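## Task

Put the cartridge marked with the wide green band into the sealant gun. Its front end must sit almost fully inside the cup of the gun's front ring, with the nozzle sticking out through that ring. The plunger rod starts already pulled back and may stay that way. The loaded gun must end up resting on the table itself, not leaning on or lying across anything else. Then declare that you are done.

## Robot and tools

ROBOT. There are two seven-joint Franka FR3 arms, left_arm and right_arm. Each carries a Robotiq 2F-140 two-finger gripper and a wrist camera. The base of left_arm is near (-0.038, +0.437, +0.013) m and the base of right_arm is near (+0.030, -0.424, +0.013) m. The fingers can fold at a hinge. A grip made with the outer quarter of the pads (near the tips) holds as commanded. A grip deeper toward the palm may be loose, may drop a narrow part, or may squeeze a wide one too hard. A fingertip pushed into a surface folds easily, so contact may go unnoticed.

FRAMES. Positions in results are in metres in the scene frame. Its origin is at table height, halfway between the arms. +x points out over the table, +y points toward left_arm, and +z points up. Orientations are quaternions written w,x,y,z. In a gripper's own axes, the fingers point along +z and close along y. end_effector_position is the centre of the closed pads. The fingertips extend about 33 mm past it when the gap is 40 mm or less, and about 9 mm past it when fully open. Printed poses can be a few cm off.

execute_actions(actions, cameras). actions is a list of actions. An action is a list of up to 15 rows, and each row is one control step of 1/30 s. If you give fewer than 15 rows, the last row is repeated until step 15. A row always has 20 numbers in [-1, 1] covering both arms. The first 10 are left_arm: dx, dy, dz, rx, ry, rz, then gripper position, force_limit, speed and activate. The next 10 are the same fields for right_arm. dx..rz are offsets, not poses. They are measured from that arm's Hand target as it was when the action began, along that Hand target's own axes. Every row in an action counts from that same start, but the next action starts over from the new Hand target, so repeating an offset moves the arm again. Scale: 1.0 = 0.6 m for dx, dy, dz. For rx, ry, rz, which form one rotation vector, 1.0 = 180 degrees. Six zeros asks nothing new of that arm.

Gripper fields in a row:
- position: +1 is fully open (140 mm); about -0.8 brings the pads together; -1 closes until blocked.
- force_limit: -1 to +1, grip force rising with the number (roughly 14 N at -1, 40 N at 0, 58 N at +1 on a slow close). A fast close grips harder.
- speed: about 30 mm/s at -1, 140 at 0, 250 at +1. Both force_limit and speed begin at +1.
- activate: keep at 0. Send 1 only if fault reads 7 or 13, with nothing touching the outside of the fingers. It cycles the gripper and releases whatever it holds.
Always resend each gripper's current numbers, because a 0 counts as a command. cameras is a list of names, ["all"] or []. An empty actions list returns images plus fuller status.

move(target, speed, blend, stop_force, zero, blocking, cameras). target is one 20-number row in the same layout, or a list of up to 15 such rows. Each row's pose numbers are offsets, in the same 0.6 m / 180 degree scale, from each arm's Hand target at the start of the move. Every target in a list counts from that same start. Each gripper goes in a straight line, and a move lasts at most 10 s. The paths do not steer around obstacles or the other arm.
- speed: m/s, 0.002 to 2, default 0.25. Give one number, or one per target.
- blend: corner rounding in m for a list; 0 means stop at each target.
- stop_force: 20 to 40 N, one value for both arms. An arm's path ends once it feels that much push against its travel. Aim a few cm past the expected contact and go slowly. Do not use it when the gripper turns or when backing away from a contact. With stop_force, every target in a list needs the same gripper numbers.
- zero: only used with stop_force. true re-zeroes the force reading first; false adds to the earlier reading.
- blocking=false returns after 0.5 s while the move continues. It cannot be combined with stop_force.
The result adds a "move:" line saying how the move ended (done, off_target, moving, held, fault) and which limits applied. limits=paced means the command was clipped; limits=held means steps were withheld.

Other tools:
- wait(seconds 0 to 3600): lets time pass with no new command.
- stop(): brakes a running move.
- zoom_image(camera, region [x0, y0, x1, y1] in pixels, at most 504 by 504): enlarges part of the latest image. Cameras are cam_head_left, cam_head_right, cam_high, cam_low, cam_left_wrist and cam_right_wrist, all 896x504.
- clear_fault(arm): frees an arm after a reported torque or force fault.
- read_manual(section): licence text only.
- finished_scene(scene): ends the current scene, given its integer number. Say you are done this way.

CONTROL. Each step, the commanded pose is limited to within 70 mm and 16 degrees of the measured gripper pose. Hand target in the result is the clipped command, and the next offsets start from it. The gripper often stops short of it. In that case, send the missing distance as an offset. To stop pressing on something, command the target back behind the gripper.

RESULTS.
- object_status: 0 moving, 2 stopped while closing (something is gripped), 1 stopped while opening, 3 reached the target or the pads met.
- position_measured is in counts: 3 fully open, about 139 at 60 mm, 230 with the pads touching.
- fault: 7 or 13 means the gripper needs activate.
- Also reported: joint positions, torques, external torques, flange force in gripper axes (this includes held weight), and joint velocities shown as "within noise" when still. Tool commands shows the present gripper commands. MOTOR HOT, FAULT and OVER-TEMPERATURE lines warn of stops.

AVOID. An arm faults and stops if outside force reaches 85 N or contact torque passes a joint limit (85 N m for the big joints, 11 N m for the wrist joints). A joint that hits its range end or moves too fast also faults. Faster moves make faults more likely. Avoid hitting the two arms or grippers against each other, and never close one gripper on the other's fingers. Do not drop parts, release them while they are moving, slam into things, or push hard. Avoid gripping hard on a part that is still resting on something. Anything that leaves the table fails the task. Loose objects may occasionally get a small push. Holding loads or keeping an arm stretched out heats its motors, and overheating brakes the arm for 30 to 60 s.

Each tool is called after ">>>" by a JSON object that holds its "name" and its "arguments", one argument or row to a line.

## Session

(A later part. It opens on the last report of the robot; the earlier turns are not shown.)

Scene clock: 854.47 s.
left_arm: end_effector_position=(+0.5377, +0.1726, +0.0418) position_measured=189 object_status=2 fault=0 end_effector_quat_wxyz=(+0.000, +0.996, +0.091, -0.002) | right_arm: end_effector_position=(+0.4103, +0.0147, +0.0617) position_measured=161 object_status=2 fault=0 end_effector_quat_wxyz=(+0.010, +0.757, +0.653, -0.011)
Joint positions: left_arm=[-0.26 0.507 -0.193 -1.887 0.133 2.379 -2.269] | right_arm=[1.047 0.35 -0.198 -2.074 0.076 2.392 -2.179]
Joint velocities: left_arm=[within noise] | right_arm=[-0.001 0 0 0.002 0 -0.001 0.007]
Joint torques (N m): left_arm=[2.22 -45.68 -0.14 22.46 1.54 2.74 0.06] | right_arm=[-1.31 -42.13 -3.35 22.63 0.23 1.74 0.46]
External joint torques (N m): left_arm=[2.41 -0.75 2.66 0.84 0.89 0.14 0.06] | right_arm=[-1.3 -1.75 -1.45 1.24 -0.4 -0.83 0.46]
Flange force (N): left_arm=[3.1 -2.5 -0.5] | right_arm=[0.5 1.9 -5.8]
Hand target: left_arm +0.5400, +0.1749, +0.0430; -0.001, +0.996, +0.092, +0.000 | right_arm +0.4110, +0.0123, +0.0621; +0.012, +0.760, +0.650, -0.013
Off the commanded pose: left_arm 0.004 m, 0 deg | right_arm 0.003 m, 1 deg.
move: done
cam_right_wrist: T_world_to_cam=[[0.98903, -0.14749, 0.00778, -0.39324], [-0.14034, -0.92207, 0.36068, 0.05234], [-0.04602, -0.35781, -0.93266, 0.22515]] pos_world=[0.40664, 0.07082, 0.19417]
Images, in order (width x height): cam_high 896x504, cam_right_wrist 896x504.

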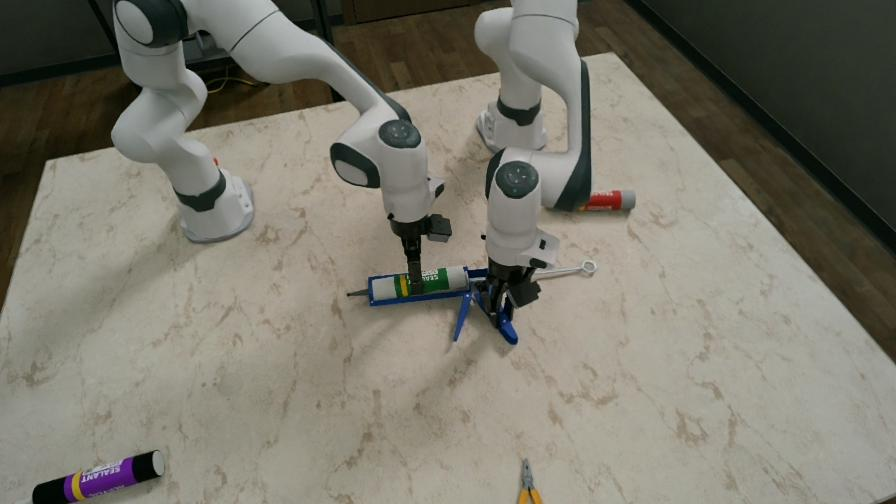

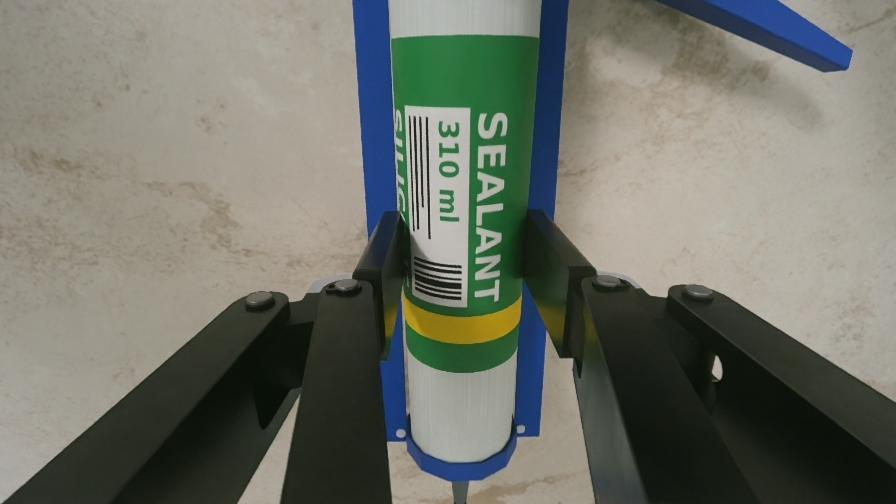

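>>> {"name": "move", "arguments": {
  "target": [
    [0,0,0,0,0,0,-1,0,-1,0,0.0002,0,0.0067,0,-0.0144,0,-1,0,-1,0]
  ],
  "speed": 0.04,
  "cameras": ["cam_right_wrist","cam_high","cam_low"]
}}

>>> {"name": "zoom_image", "arguments": {
  "camera": "cam_high",
  "region": [430, 240, 530, 320]
}}

>>> {"name": "zoom_image", "arguments": {
  "camera": "cam_right_wrist",
  "region": [340, 380, 600, 504]
}}

Scene clock: 860.67 s.
left_arm: end_effector_position=(+0.5377, +0.1725, +0.0418) position_measured=189 object_status=2 fault=0 end_effector_quat_wxyz=(+0.000, +0.996, +0.091, -0.002) | right_arm: end_effector_position=(+0.4104, +0.0152, +0.0577) position_measured=161 object_status=2 fault=0 end_effector_quat_wxyz=(+0.024, +0.757, +0.652, -0.027)
Joint positions: left_arm=[-0.26 0.507 -0.193 -1.887 0.133 2.379 -2.269] | right_arm=[1.066 0.385 -0.21 -2.025 0.055 2.34 -2.155]
Joint velocities: left_arm=[within noise] | right_arm=[0.001 -0.001 0 0.002 0 -0.001 0.006]
Joint torques (N m): left_arm=[2.29 -45.71 -0.12 22.43 1.56 2.72 -0.01] | right_arm=[-1.42 -43.2 -3.69 22.83 0.19 1.48 0.57]
External joint torques (N m): left_arm=[2.45 -1 2.63 0.98 0.92 0.15 -0.01] | right_arm=[-1.5 -1.9 -1.54 1.46 -0.43 -0.98 0.57]
Flange force (N): left_arm=[3.0 -2.5 -0.9] | right_arm=[0.9 2.4 -6.3]
Hand target: left_arm +0.5400, +0.1749, +0.0430; -0.001, +0.996, +0.092, +0.000 | right_arm +0.4110, +0.0122, +0.0581; +0.027, +0.760, +0.649, -0.030
Off the commanded pose: left_arm 0.004 m, 0 deg | right_arm 0.003 m, 1 deg.
move: done
cam_right_wrist: T_world_to_cam=[[0.98911, -0.14699, 0.0078, -0.39334], [-0.13773, -0.90553, 0.40129, 0.05059], [-0.05192, -0.398, -0.91592, 0.22373]] pos_world=[0.40764, 0.07704, 0.18769]
Images, in order (width x height): cam_high 896x504, cam_low 896x504, cam_right_wrist 896x504.

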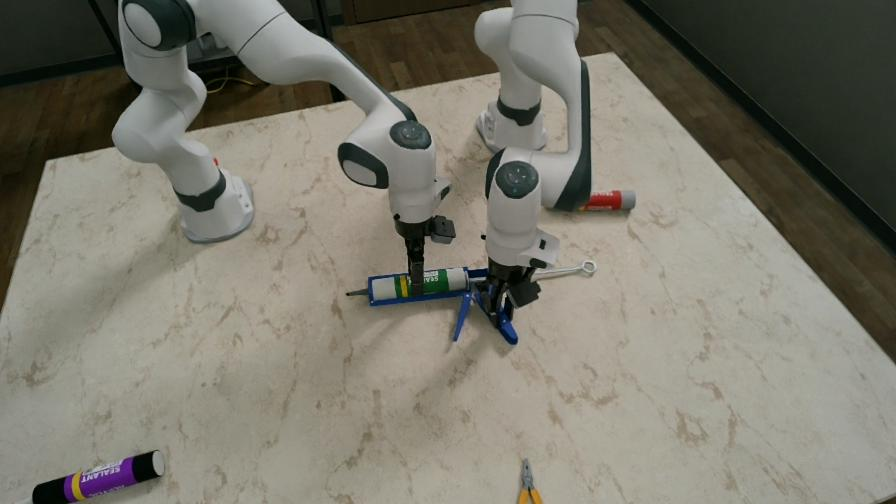

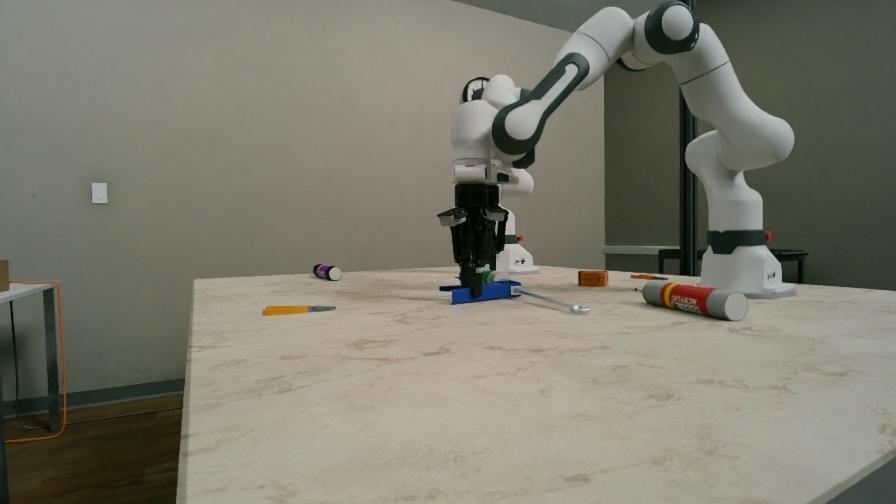

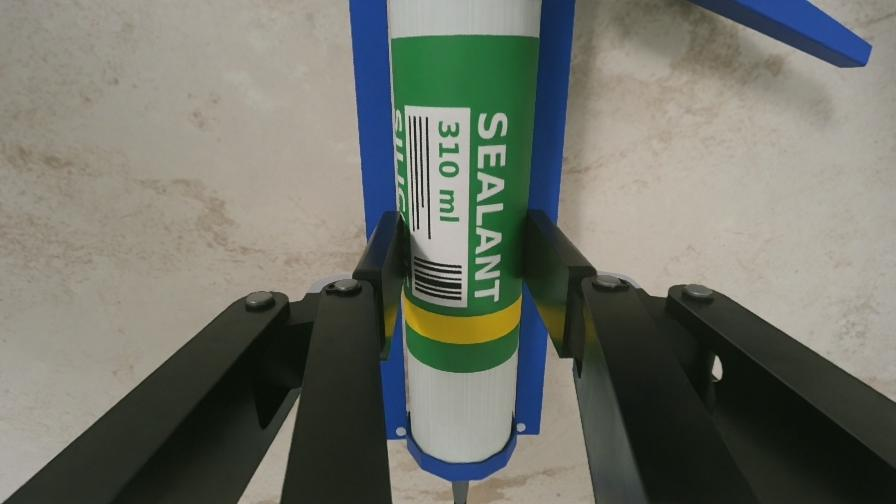

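Scaled by 5.040 from the camera's image (finer frame: 1280x720).

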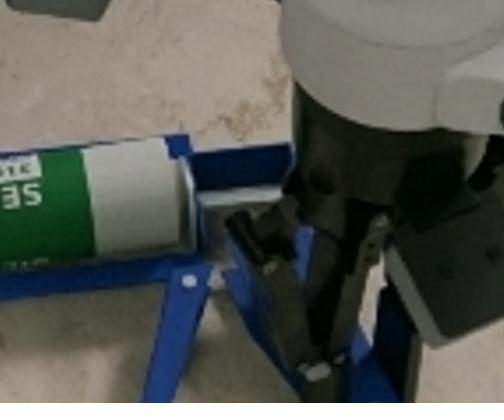

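Scaled by 1.938 from the camera's image (finer frame: 1280x720).

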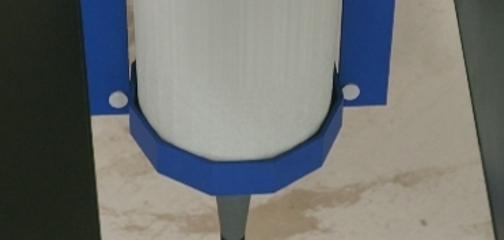

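>>> {"name": "move", "arguments": {
  "target": [
    [0,0,0,0,0,0,-1,0,-1,0,0.0003,0,0.0042,0,-0.0083,0,-1,0,-1,0],
    [0,0,0,0,0,0,-1,0,-1,0,-0.0097,0,0.0048,0,-0.0083,0,-1,0,-1,0]
  ],
  "speed": 0.03,
  "cameras": ["cam_right_wrist","cam_high"]
}}

>>> {"name": "zoom_image", "arguments": {
  "camera": "cam_right_wrist",
  "region": [340, 380, 600, 504]
}}

Scene clock: 868.17 s.
left_arm: end_effector_position=(+0.5363, +0.1690, +0.0420) position_measured=189 object_status=2 fault=0 end_effector_quat_wxyz=(+0.001, +0.996, +0.089, -0.002) | right_arm: end_effector_position=(+0.4094, +0.0115, +0.0558) position_measured=161 object_status=2 fault=0 end_effector_quat_wxyz=(+0.032, +0.757, +0.651, -0.037)
Joint positions: left_arm=[-0.262 0.507 -0.197 -1.887 0.133 2.379 -2.269] | right_arm=[1.076 0.396 -0.22 -2.011 0.044 2.315 -2.143]
Joint torques (N m): left_arm=[4.04 -45.7 1.62 22.5 1.75 2.68 0.02] | right_arm=[-1.95 -43.84 -4.59 19.37 0.08 0.99 0.39]
External joint torques (N m): left_arm=[3.92 -1 4.2 0.95 1.1 0.09 0.02] | right_arm=[-1.79 -2.39 -2.07 -1.94 -0.55 -1.4 0.39]
Flange force (N): left_arm=[4.2 -4.6 -0.8] | right_arm=[-12.0 -4.2 -6.0]
Hand target: left_arm +0.5400, +0.1749, +0.0430; -0.001, +0.996, +0.092, +0.000 | right_arm +0.4100, +0.0063, +0.0557; +0.035, +0.759, +0.649, -0.040
Off the commanded pose: left_arm 0.007 m, 0 deg | right_arm 0.005 m, 1 deg.
move: off_target (right_arm)
cam_right_wrist: T_world_to_cam=[[0.9889, -0.14836, 0.00786, -0.39271], [-0.13764, -0.895, 0.4243, 0.04642], [-0.05592, -0.42068, -0.90548, 0.22172]] pos_world=[0.40714, 0.07656, 0.18416]
Images, in order (width x height): cam_high 896x504, cam_right_wrist 896x504.

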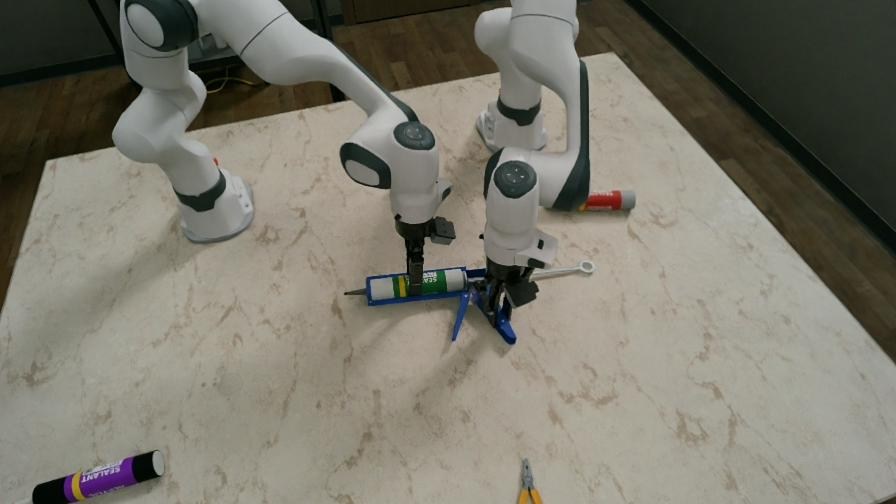

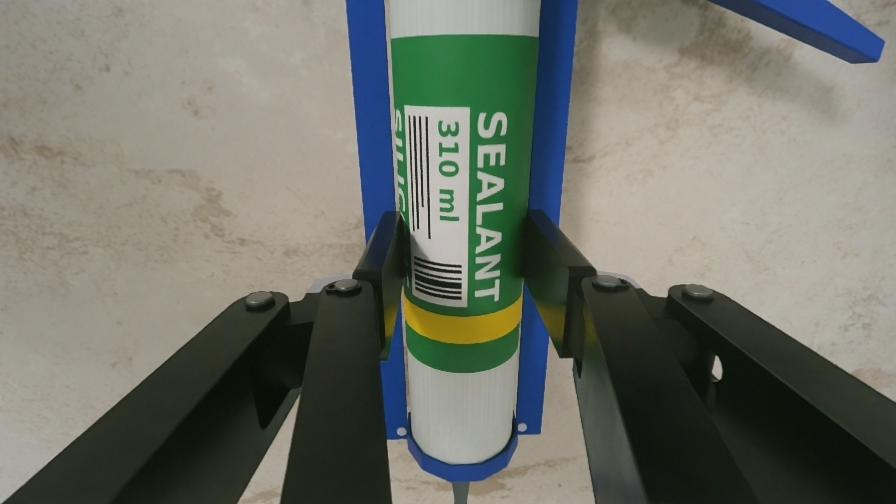

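Scaled by 1.938 from the camera's image (finer frame: 1280x720).

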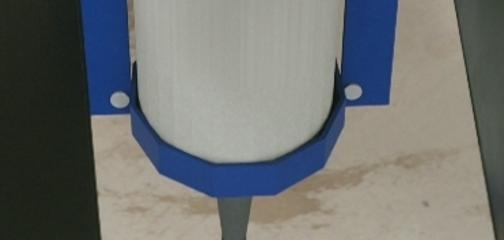

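>>> {"name": "move", "arguments": {
  "target": [
    [0,0,0,0,0,0,-1,0,-1,0,-0.0033,0,-0.005,0,0.0125,0,-1,0,-1,0],
    [0,0,0,0,0,0,-1,0,-1,0,-0.0033,0,0.003,0,-0.0097,0,-1,0,-1,0],
    [0,0,0,0,0,0,-1,0,-1,0,-0.0033,0,0,0,0,0,-1,0,-1,0]
  ],
  "speed": 0.03,
  "cameras": ["cam_right_wrist","cam_high"]
}}

>>> {"name": "zoom_image", "arguments": {
  "camera": "cam_right_wrist",
  "region": [340, 380, 600, 504]
}}

>>> {"name": "zoom_image", "arguments": {
  "camera": "cam_high",
  "region": [430, 240, 530, 320]
}}

Scene clock: 902.53 s.
left_arm: end_effector_position=(+0.5357, +0.1675, +0.0421) position_measured=189 object_status=2 fault=0 end_effector_quat_wxyz=(+0.001, +0.996, +0.088, -0.002) | right_arm: end_effector_position=(+0.4100, +0.0092, +0.0564) position_measured=161 object_status=2 fault=0 end_effector_quat_wxyz=(+0.035, +0.758, +0.651, -0.036)
Joint positions: left_arm=[-0.262 0.507 -0.199 -1.887 0.133 2.379 -2.27] | right_arm=[1.085 0.392 -0.229 -2.018 0.041 2.317 -2.14]
Joint velocities: left_arm=[within noise] | right_arm=[-0.002 0 0.001 -0.002 0.002 0.002 -0.004]
Joint torques (N m): left_arm=[4.42 -45.61 2.31 22.53 1.97 2.62 0.02] | right_arm=[-2.83 -43.43 -4.19 19.34 0.67 1.02 0.02]
External joint torques (N m): left_arm=[4.47 -0.93 5.07 1.03 1.33 0.04 0.02] | right_arm=[-2.84 -2.09 -1.71 -2.01 0.05 -1.39 0.03]
Flange force (N): left_arm=[5.2 -5.0 -0.5] | right_arm=[-11.5 -1.9 -4.8]
Hand target: left_arm +0.5400, +0.1749, +0.0430; -0.001, +0.996, +0.092, +0.000 | right_arm +0.4097, +0.0043, +0.0559; +0.035, +0.759, +0.649, -0.040
Off the commanded pose: left_arm 0.009 m, 1 deg | right_arm 0.005 m, 1 deg.
move: off_target (right_arm)
cam_right_wrist: T_world_to_cam=[[0.98863, -0.14983, 0.0128, -0.39379], [-0.14094, -0.89357, 0.42622, 0.04537], [-0.05242, -0.42318, -0.90453, 0.21982]] pos_world=[0.40723, 0.07456, 0.18454]
Images, in order (width x height): cam_high 896x504, cam_right_wrist 896x504.

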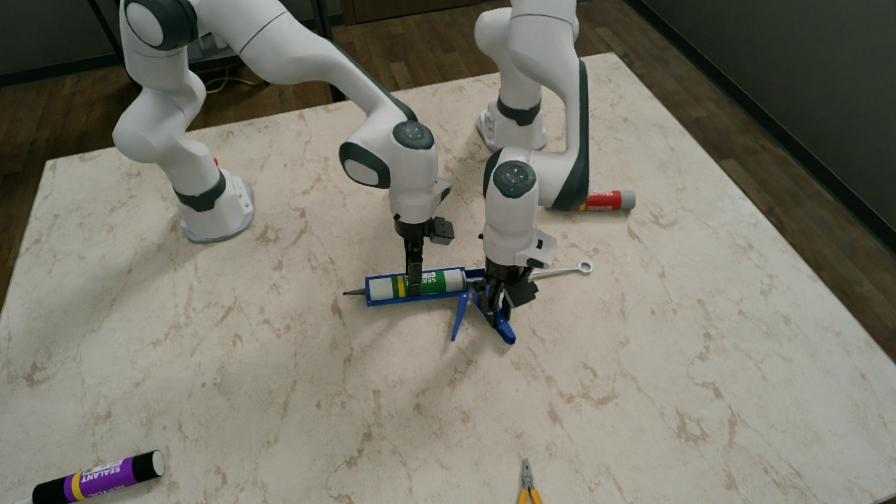

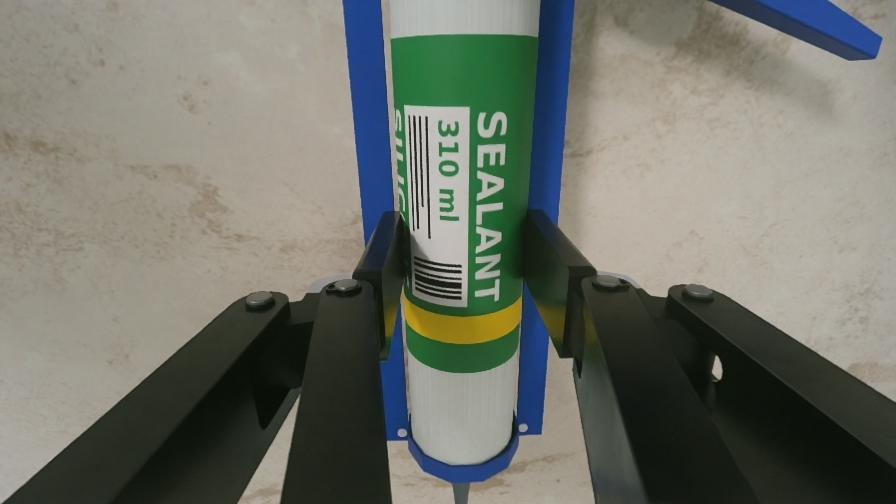

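Scaled by 1.938 from the camera's image (finer frame: 1280x720).

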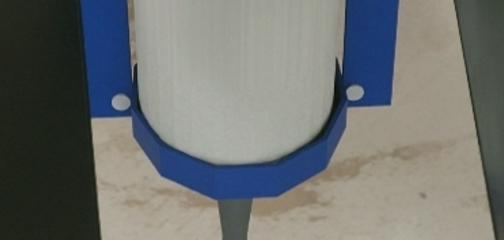

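Scaled by 5.040 from the camera's image (finer frame: 1280x720).

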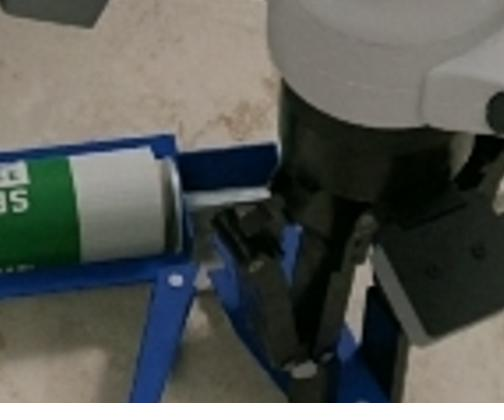

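>>> {"name": "zoom_image", "arguments": {
  "camera": "cam_high",
  "region": [335, 260, 415, 320]
}}

>>> {"name": "zoom_image", "arguments": {
  "camera": "cam_right_wrist",
  "region": [400, 420, 530, 504]
}}

Scaled by 6.300 from the camera's image (finer frame: 1280x720).

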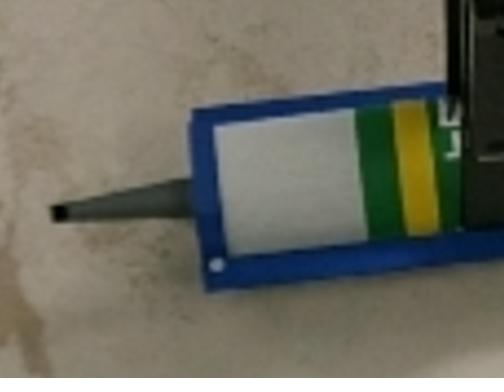

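Scaled by 3.877 from the camera's image (finer frame: 1280x720).

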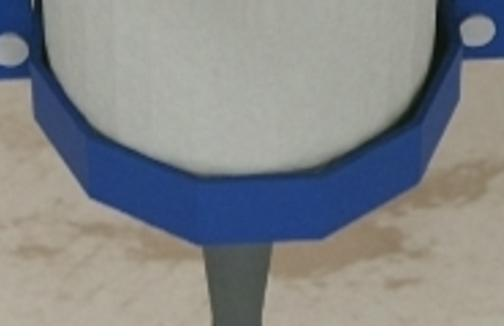

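>>> {"name": "move", "arguments": {
  "target": [
    [0,0,0,0,0,0,-1,0,-1,0,0.0004,0,0.0053,0,-0.0194,0,-1,0,-1,0]
  ],
  "speed": 0.03,
  "cameras": ["cam_right_wrist","cam_high"]
}}

>>> {"name": "zoom_image", "arguments": {
  "camera": "cam_right_wrist",
  "region": [340, 380, 600, 504]
}}

>>> {"name": "zoom_image", "arguments": {
  "camera": "cam_high",
  "region": [335, 250, 535, 330]
}}

Scene clock: 932.20 s.
left_arm: end_effector_position=(+0.5361, +0.1684, +0.0421) position_measured=189 object_status=2 fault=0 end_effector_quat_wxyz=(+0.001, +0.996, +0.089, -0.002) | right_arm: end_effector_position=(+0.4107, +0.0108, +0.0542) position_measured=161 object_status=2 fault=0 end_effector_quat_wxyz=(+0.051, +0.754, +0.652, -0.056)
Joint positions: left_arm=[-0.262 0.507 -0.198 -1.887 0.133 2.379 -2.27] | right_arm=[1.103 0.434 -0.24 -1.952 0.025 2.248 -2.125]
Joint velocities: left_arm=[within noise] | right_arm=[0 0.001 0 0.003 0.001 -0.003 0.003]
Joint torques (N m): left_arm=[3.7 -45.7 1.6 22.48 1.88 2.6 0.05] | right_arm=[-1.68 -43.26 -4.68 20.88 0.13 0.55 0.62]
External joint torques (N m): left_arm=[3.77 -0.81 4.37 0.88 1.23 0 0.05] | right_arm=[-1.57 -0.48 -1.67 -0.64 -0.49 -1.73 0.62]
Flange force (N): left_arm=[4.5 -4.2 -0.4] | right_arm=[-2.4 0.5 -4.1]
Hand target: left_arm +0.5400, +0.1749, +0.0430; -0.001, +0.996, +0.092, +0.000 | right_arm +0.4097, +0.0042, +0.0527; +0.055, +0.757, +0.647, -0.063
Off the commanded pose: left_arm 0.008 m, 0 deg | right_arm 0.007 m, 1 deg.
move: off_target (right_arm)
cam_right_wrist: T_world_to_cam=[[0.9896, -0.14344, 0.01079, -0.3946], [-0.13153, -0.87201, 0.47149, 0.04129], [-0.05822, -0.46801, -0.88181, 0.22022]] pos_world=[0.40875, 0.08246, 0.17898]
Images, in order (width x height): cam_high 896x504, cam_right_wrist 896x504.

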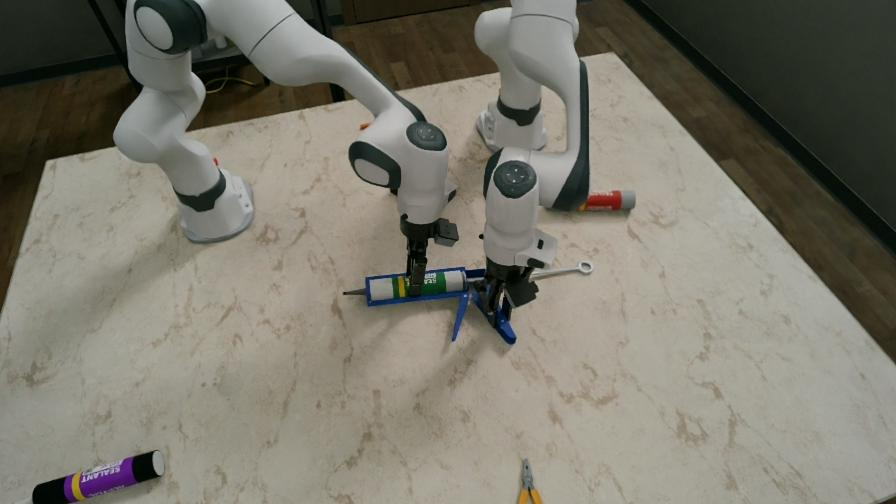

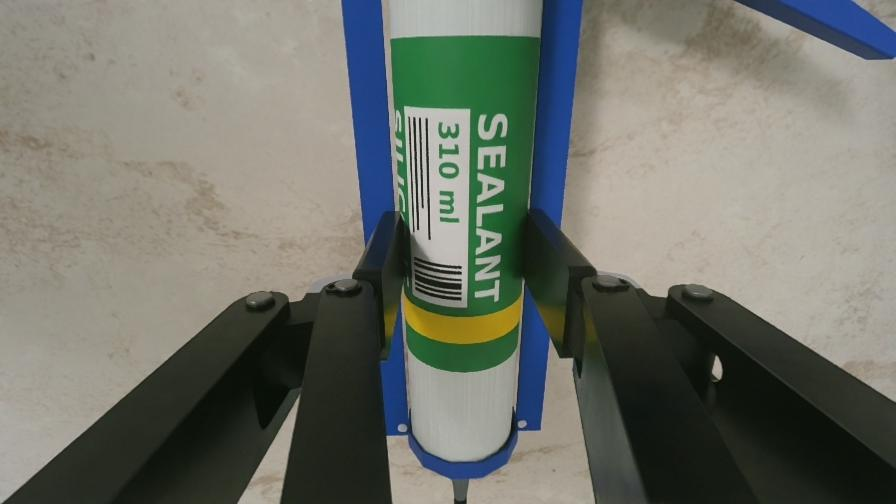

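Scaled by 1.938 from the camera's image (finer frame: 1280x720).

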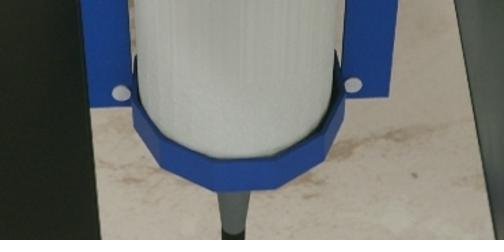

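Scaled by 2.520 from the camera's image (finer frame: 1280x720).

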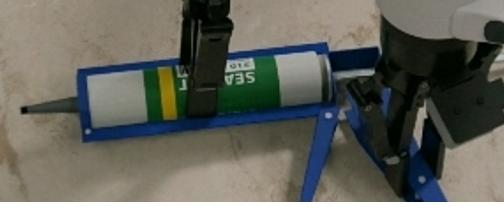

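>>> {"name": "move", "arguments": {
  "target": [
    [0,0,0,0,0,0,-1,0,-1,0,-0.005,0,-0.005,0,0.006,0,-1,0,-1,0],
    [0,0,0,0,0,0,-1,0,-1,0,-0.005,0,0.001,0,-0.004,0,-1,0,-1,0],
    [0,0,0,0,0,0,-1,0,-1,0,-0.005,0,0,0,0,0,-1,0,-1,0]
  ],
  "speed": 0.03,
  "cameras": ["cam_right_wrist","cam_high"]
}}

>>> {"name": "zoom_image", "arguments": {
  "camera": "cam_right_wrist",
  "region": [340, 380, 600, 504]
}}

>>> {"name": "zoom_image", "arguments": {
  "camera": "cam_high",
  "region": [335, 260, 415, 320]
}}

Scene clock: 941.00 s.
left_arm: end_effector_position=(+0.5353, +0.1664, +0.0422) position_measured=189 object_status=2 fault=0 end_effector_quat_wxyz=(+0.002, +0.996, +0.087, -0.002) | right_arm: end_effector_position=(+0.4100, +0.0087, +0.0544) position_measured=161 object_status=2 fault=0 end_effector_quat_wxyz=(+0.053, +0.754, +0.652, -0.056)
Joint positions: left_arm=[-0.263 0.507 -0.2 -1.887 0.133 2.38 -2.27] | right_arm=[1.107 0.431 -0.244 -1.958 0.021 2.247 -2.122]
Joint torques (N m): left_arm=[5.23 -45.68 3 22.47 2 2.57 0.04] | right_arm=[-2.85 -44 -5.26 19.6 0.47 0.21 0.36]
External joint torques (N m): left_arm=[5.38 -1 5.86 0.99 1.36 -0.01 0.04] | right_arm=[-2.74 -1.56 -2.24 -1.8 -0.14 -2.05 0.37]
Flange force (N): left_arm=[5.6 -6.5 -0.6] | right_arm=[-9.2 -1.0 -5.1]
Hand target: left_arm +0.5400, +0.1749, +0.0430; -0.001, +0.996, +0.092, +0.000 | right_arm +0.4092, +0.0013, +0.0532; +0.055, +0.757, +0.647, -0.063
Off the commanded pose: left_arm 0.010 m, 1 deg | right_arm 0.008 m, 1 deg.
move: off_target (right_arm)
cam_right_wrist: T_world_to_cam=[[0.98966, -0.14278, 0.01336, -0.39436], [-0.13193, -0.86996, 0.47515, 0.03923], [-0.05622, -0.472, -0.8798, 0.21852]] pos_world=[0.40775, 0.08096, 0.17888]
Images, in order (width x height): cam_high 896x504, cam_right_wrist 896x504.

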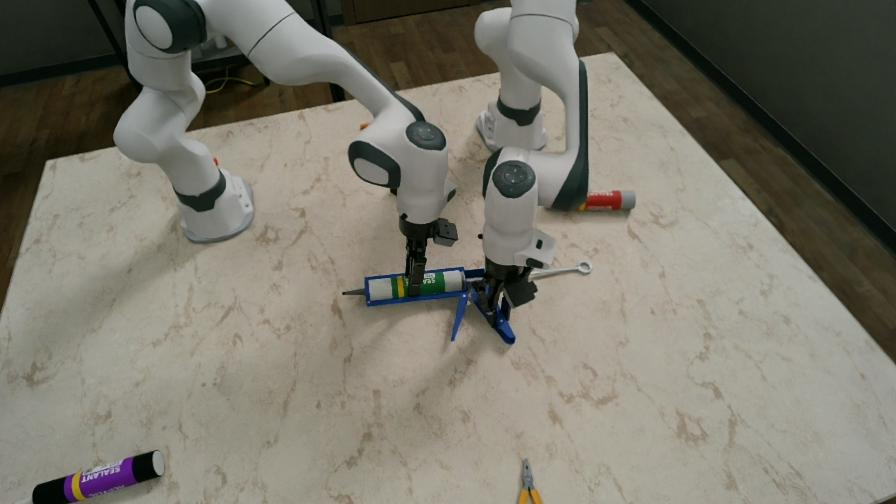

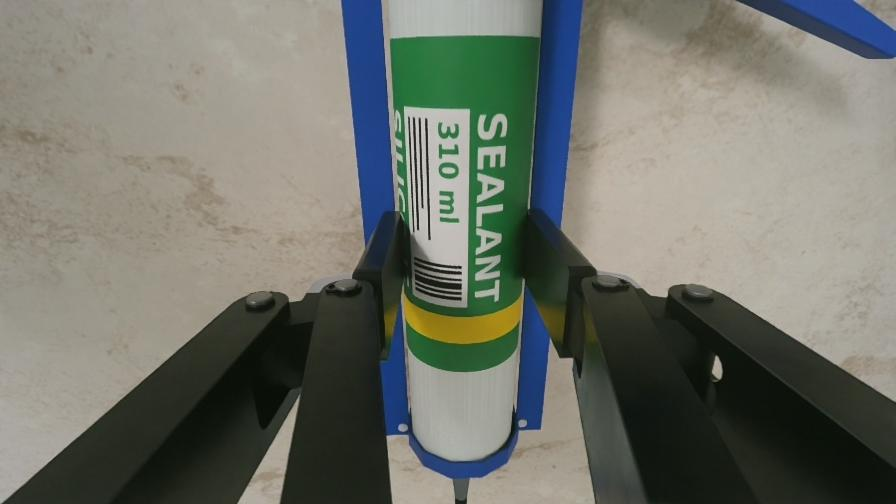

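Scaled by 1.938 from the camera's image (finer frame: 1280x720).

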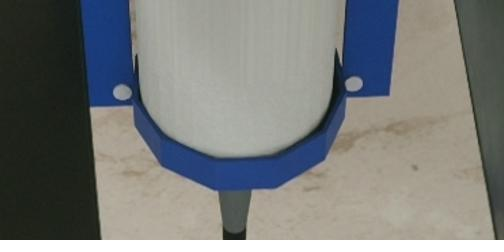

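Scaled by 6.300 from the camera's image (finer frame: 1280x720).

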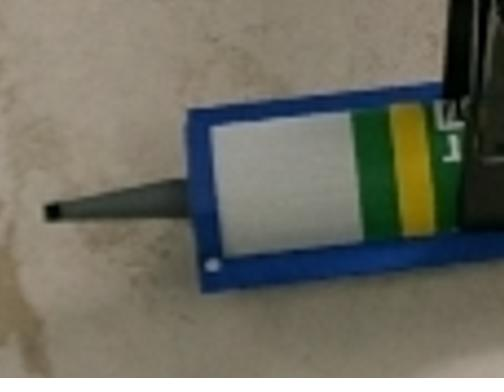

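>>> {"name": "move", "arguments": {
  "target": [
    [0,0,0,0,0,0,-1,0,-1,0,0.0117,0,0,0,0,0,-1,0,-1,0],
    [0,0,0,0,0,0,-1,0,-1,0,0.0117,0,0,0,0,0,-0.06,0,-0.5,0],
    [0,0,0,0,0,0,-1,0,-1,0,0.0117,0,-0.03,0,0,0,-0.06,0,-0.5,0],
    [0,0,0,0,0,0,-1,0,-1,0,0.0,0,-0.28,0,0,0,-0.06,0,-0.5,0]
  ],
  "speed": [0.05,0.05,0.06,0.2],
  "cameras": ["cam_right_wrist","cam_high","cam_low","cam_head_right"]
}}

>>> {"name": "zoom_image", "arguments": {
  "camera": "cam_high",
  "region": [335, 250, 535, 330]
}}

>>> {"name": "zoom_image", "arguments": {
  "camera": "cam_right_wrist",
  "region": [300, 250, 600, 504]
}}

Scene clock: 955.90 s.
left_arm: end_effector_position=(+0.5377, +0.1720, +0.0420) position_measured=189 object_status=2 fault=0 end_effector_quat_wxyz=(+0.000, +0.996, +0.091, -0.001) | right_arm: end_effector_position=(+0.4135, +0.0307, +0.2196) position_measured=136 object_status=3 fault=0 end_effector_quat_wxyz=(+0.052, +0.756, +0.649, -0.061)
Joint positions: left_arm=[-0.26 0.507 -0.194 -1.887 0.133 2.379 -2.27] | right_arm=[1.127 0.291 -0.258 -1.705 -0.009 1.847 -2.101]
Joint velocities: left_arm=[within noise] | right_arm=[0 0 0.002 -0.001 -0.001 -0.004 -0.001]
Joint torques (N m): left_arm=[1.39 -45.16 -0.7 22.23 1.03 2.69 -0.03] | right_arm=[-1.02 -41.28 -2.36 25.42 0.49 2 0.53]
External joint torques (N m): left_arm=[1.42 -0.48 1.97 0.72 0.39 0.11 -0.03] | right_arm=[-0.9 -0.12 -0.14 1.06 -0.21 -0.24 0.54]
Flange force (N): left_arm=[2.6 -1.0 -0.2] | right_arm=[3.7 2.4 -3.0]
Hand target: left_arm +0.5400, +0.1749, +0.0430; -0.001, +0.996, +0.092, +0.000 | right_arm +0.4135, +0.0290, +0.2188; +0.055, +0.757, +0.647, -0.063
Off the commanded pose: left_arm 0.004 m, 0 deg | right_arm 0.002 m, 0 deg.
move: done; target 2's new numbers were sent with right_arm's hand 0.005 m and 1 deg from that target
cam_right_wrist: T_world_to_cam=[[0.98867, -0.14999, 0.00653, -0.39478], [-0.13464, -0.86658, 0.48052, -0.01986], [-0.06642, -0.47596, -0.87696, 0.37802]] pos_world=[0.41274, 0.1035, 0.34363]
Images, in order (width x height): cam_head_right 896x504, cam_high 896x504, cam_low 896x504, cam_right_wrist 896x504.

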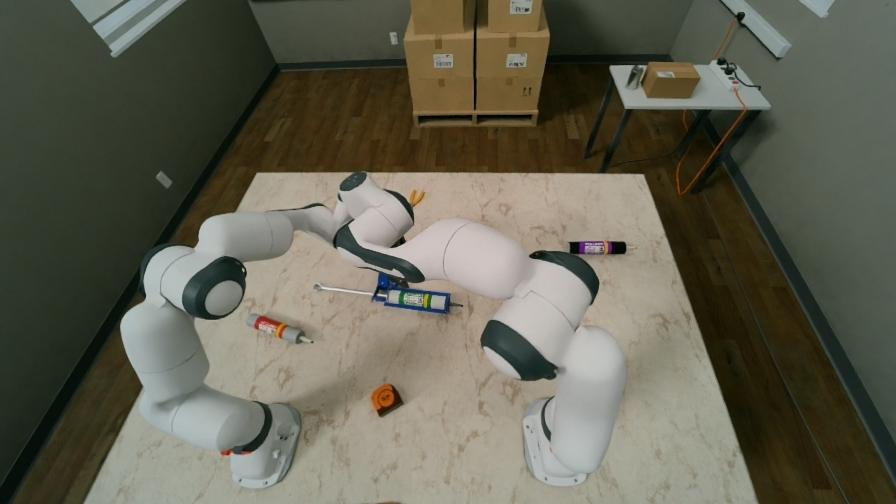

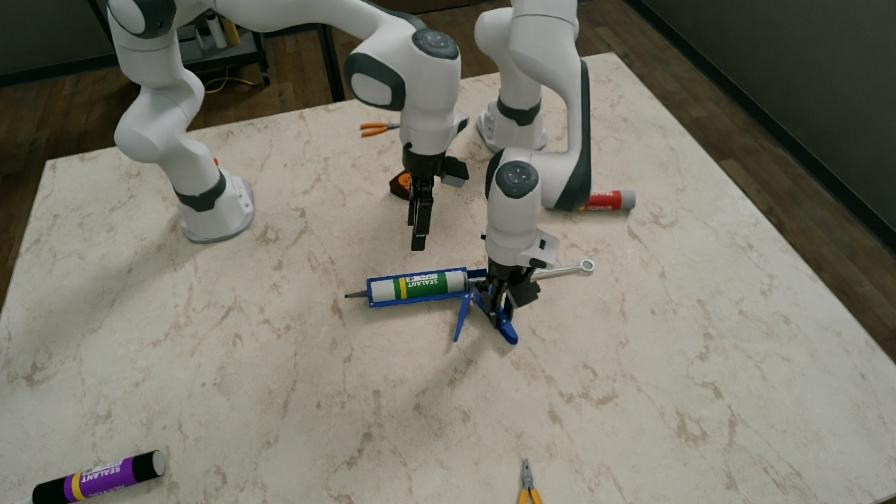

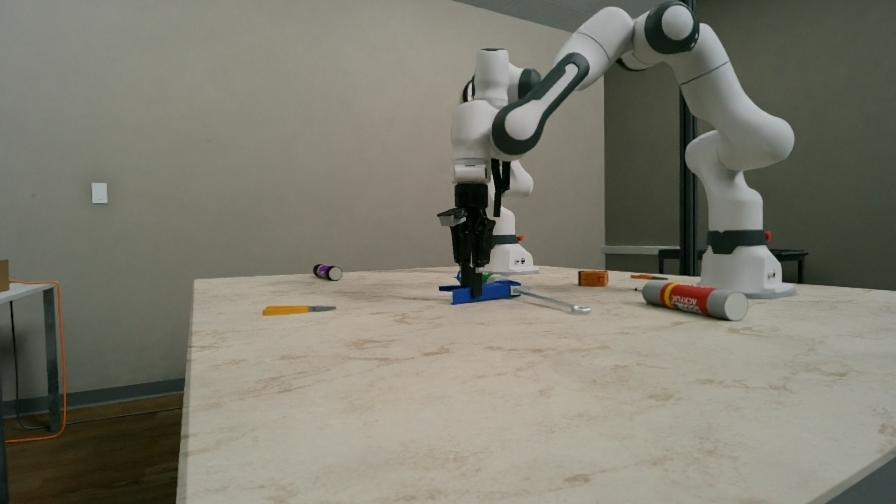

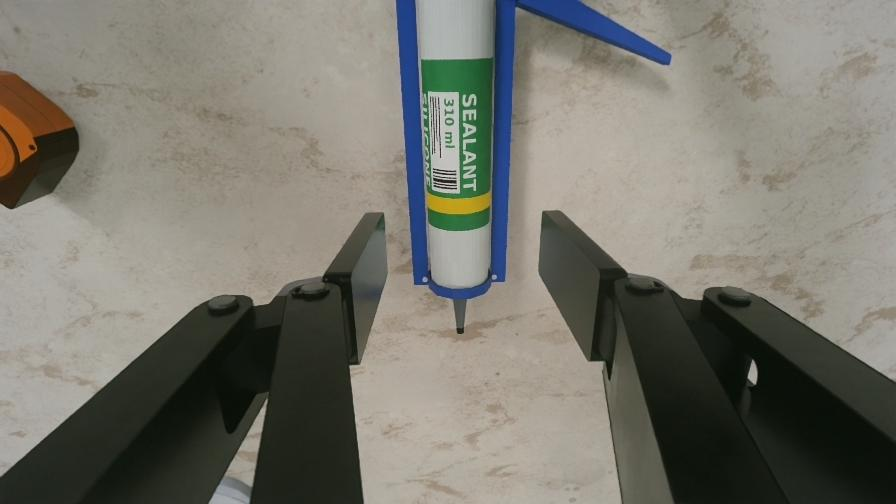

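Scaled by 2.520 from the camera's image (finer frame: 1280x720).

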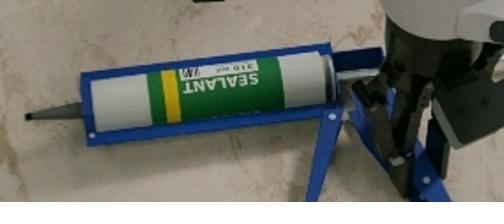

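Scaled by 1.680 from the camera's image (finer frame: 1280x720).

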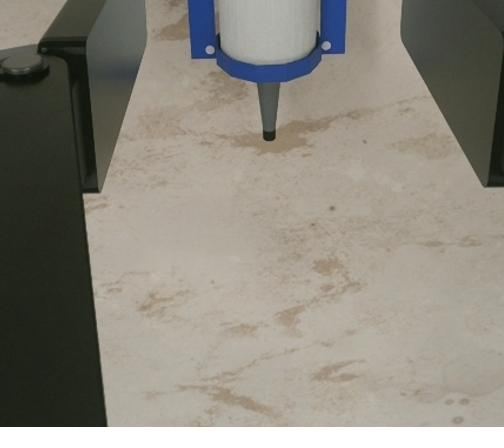

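>>> {"name": "zoom_image", "arguments": {
  "camera": "cam_high",
  "region": [335, 260, 415, 320]
}}

>>> {"name": "zoom_image", "arguments": {
  "camera": "cam_right_wrist",
  "region": [400, 240, 530, 345]
}}

>>> {"name": "zoom_image", "arguments": {
  "camera": "cam_high",
  "region": [430, 245, 500, 305]
}}

Scaled by 6.300 from the camera's image (finer frame: 1280x720).

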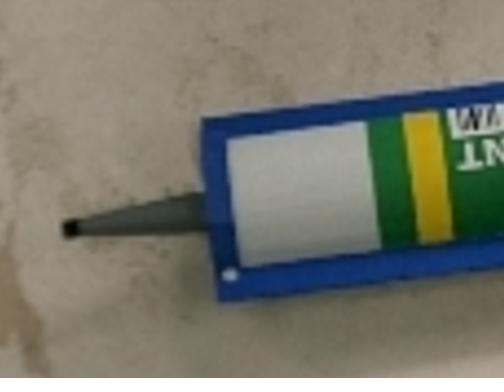

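Scaled by 3.877 from the camera's image (finer frame: 1280x720).

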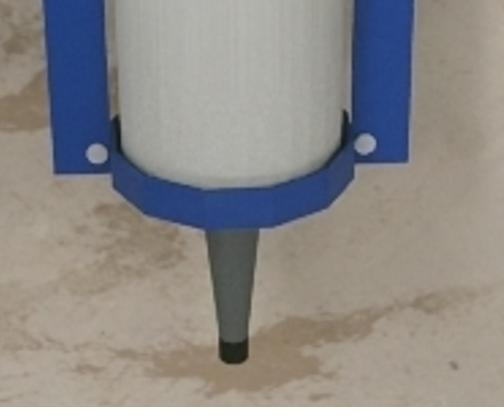

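Scaled by 7.200 from the camera's image (finer frame: 1280x720).

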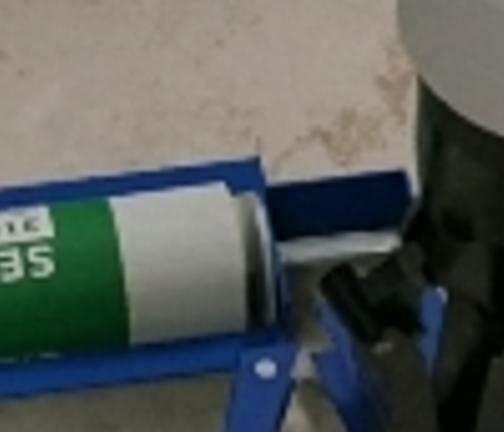

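>>> {"name": "wait", "arguments": {
  "seconds": 0.1,
  "cameras": ["cam_left_wrist","cam_head_right","cam_head_left"]
}}

>>> {"name": "zoom_image", "arguments": {
  "camera": "cam_left_wrist",
  "region": [200, 0, 700, 280]
}}

>>> {"name": "zoom_image", "arguments": {
  "camera": "cam_head_right",
  "region": [370, 265, 480, 335]
}}

Scene clock: 1053.37 s.
left_arm: end_effector_position=(+0.5377, +0.1720, +0.0420) position_measured=189 object_status=2 fault=0 end_effector_quat_wxyz=(+0.000, +0.996, +0.091, -0.001) | right_arm: end_effector_position=(+0.4134, +0.0305, +0.2196) position_measured=136 object_status=3 fault=0 end_effector_quat_wxyz=(+0.053, +0.756, +0.649, -0.061)
Joint positions: left_arm=[-0.26 0.507 -0.194 -1.887 0.133 2.379 -2.27] | right_arm=[1.127 0.291 -0.258 -1.705 -0.009 1.847 -2.101]
Joint torques (N m): left_arm=[1.42 -45.2 -0.64 22.19 1.03 2.7 0.01] | right_arm=[-1.08 -41.32 -2.3 25.39 0.5 1.97 0.38]
External joint torques (N m): left_arm=[1.55 -0.56 2.11 0.73 0.39 0.13 0.01] | right_arm=[-1 -0.26 -0.12 1.1 -0.2 -0.25 0.39]
Flange force (N): left_arm=[2.6 -1.4 -0.3] | right_arm=[3.4 2.6 -3.2]
Hand target: left_arm +0.5400, +0.1749, +0.0430; -0.001, +0.996, +0.092, +0.000 | right_arm +0.4135, +0.0290, +0.2188; +0.055, +0.757, +0.647, -0.063
Tool commands: left_gripper/position=-1.0 left_gripper/force_limit=+0.0 left_gripper/speed=-1.0 left_gripper/activate=+0.0 right_gripper/position=-0.06 right_gripper/force_limit=+0.0 right_gripper/speed=-0.5 right_gripper/activate=+0.0
Off the commanded pose: left_arm 0.004 m, 0 deg | right_arm 0.002 m, 0 deg.
wait: 0.10 s; at rest from the start
cam_left_wrist: T_world_to_cam=[[0.16706, -0.98594, 0.00365, 0.09014], [-0.9334, -0.15697, 0.32268, 0.52045], [-0.31757, -0.05731, -0.9465, 0.35992]] pos_world=[0.58503, 0.1912, 0.17239]
Images, in order (width x height): cam_head_left 896x504, cam_head_right 896x504, cam_left_wrist 896x504.

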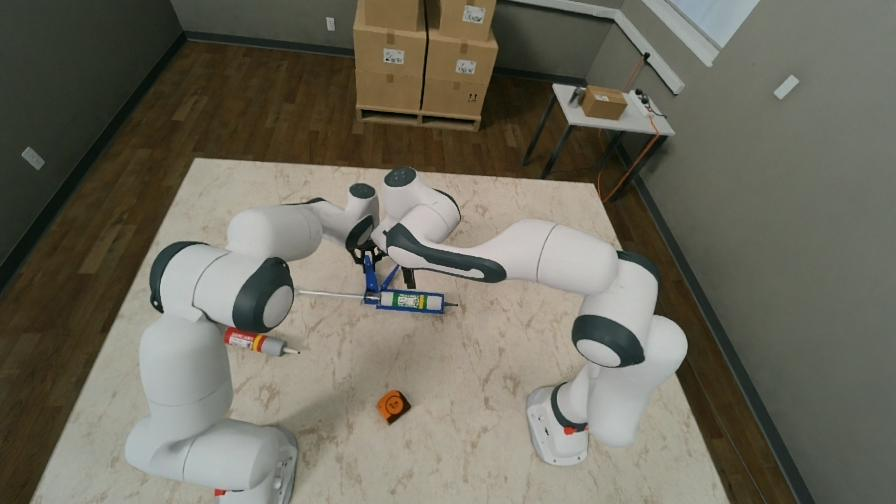

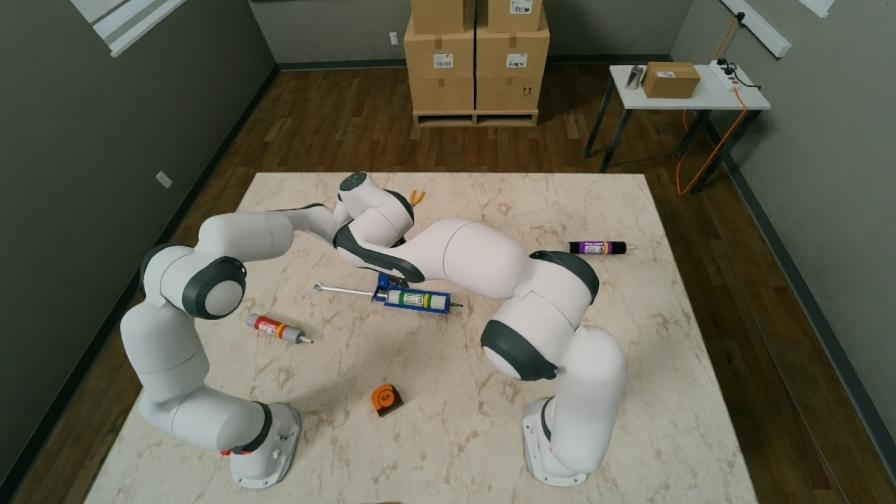

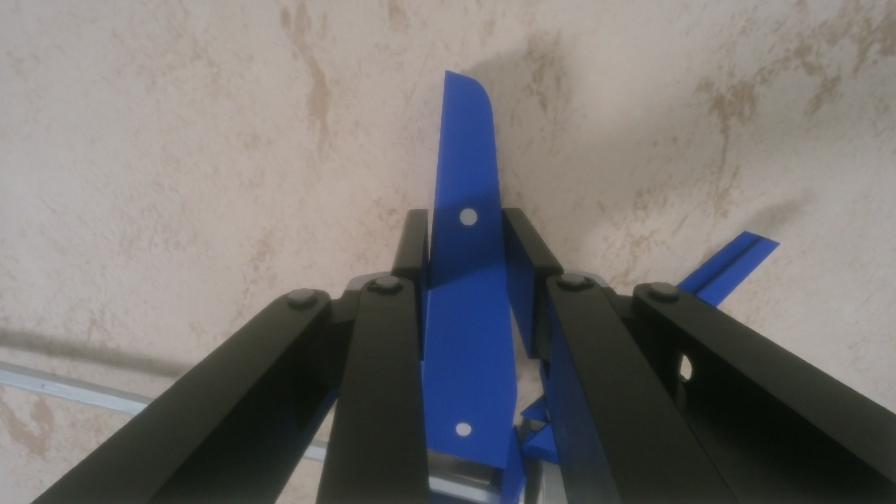

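Scaled by 1.008 from the camera's image (finer frame: 1280x720).

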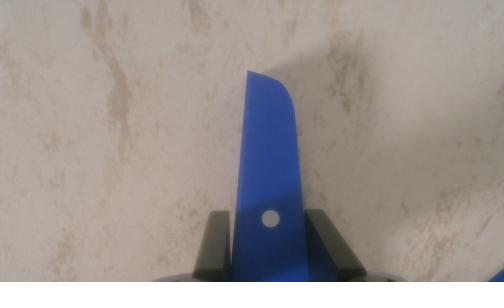

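Scaled by 4.582 from the camera's image (finer frame: 1280x720).

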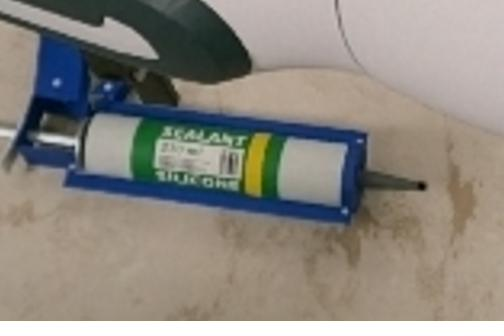

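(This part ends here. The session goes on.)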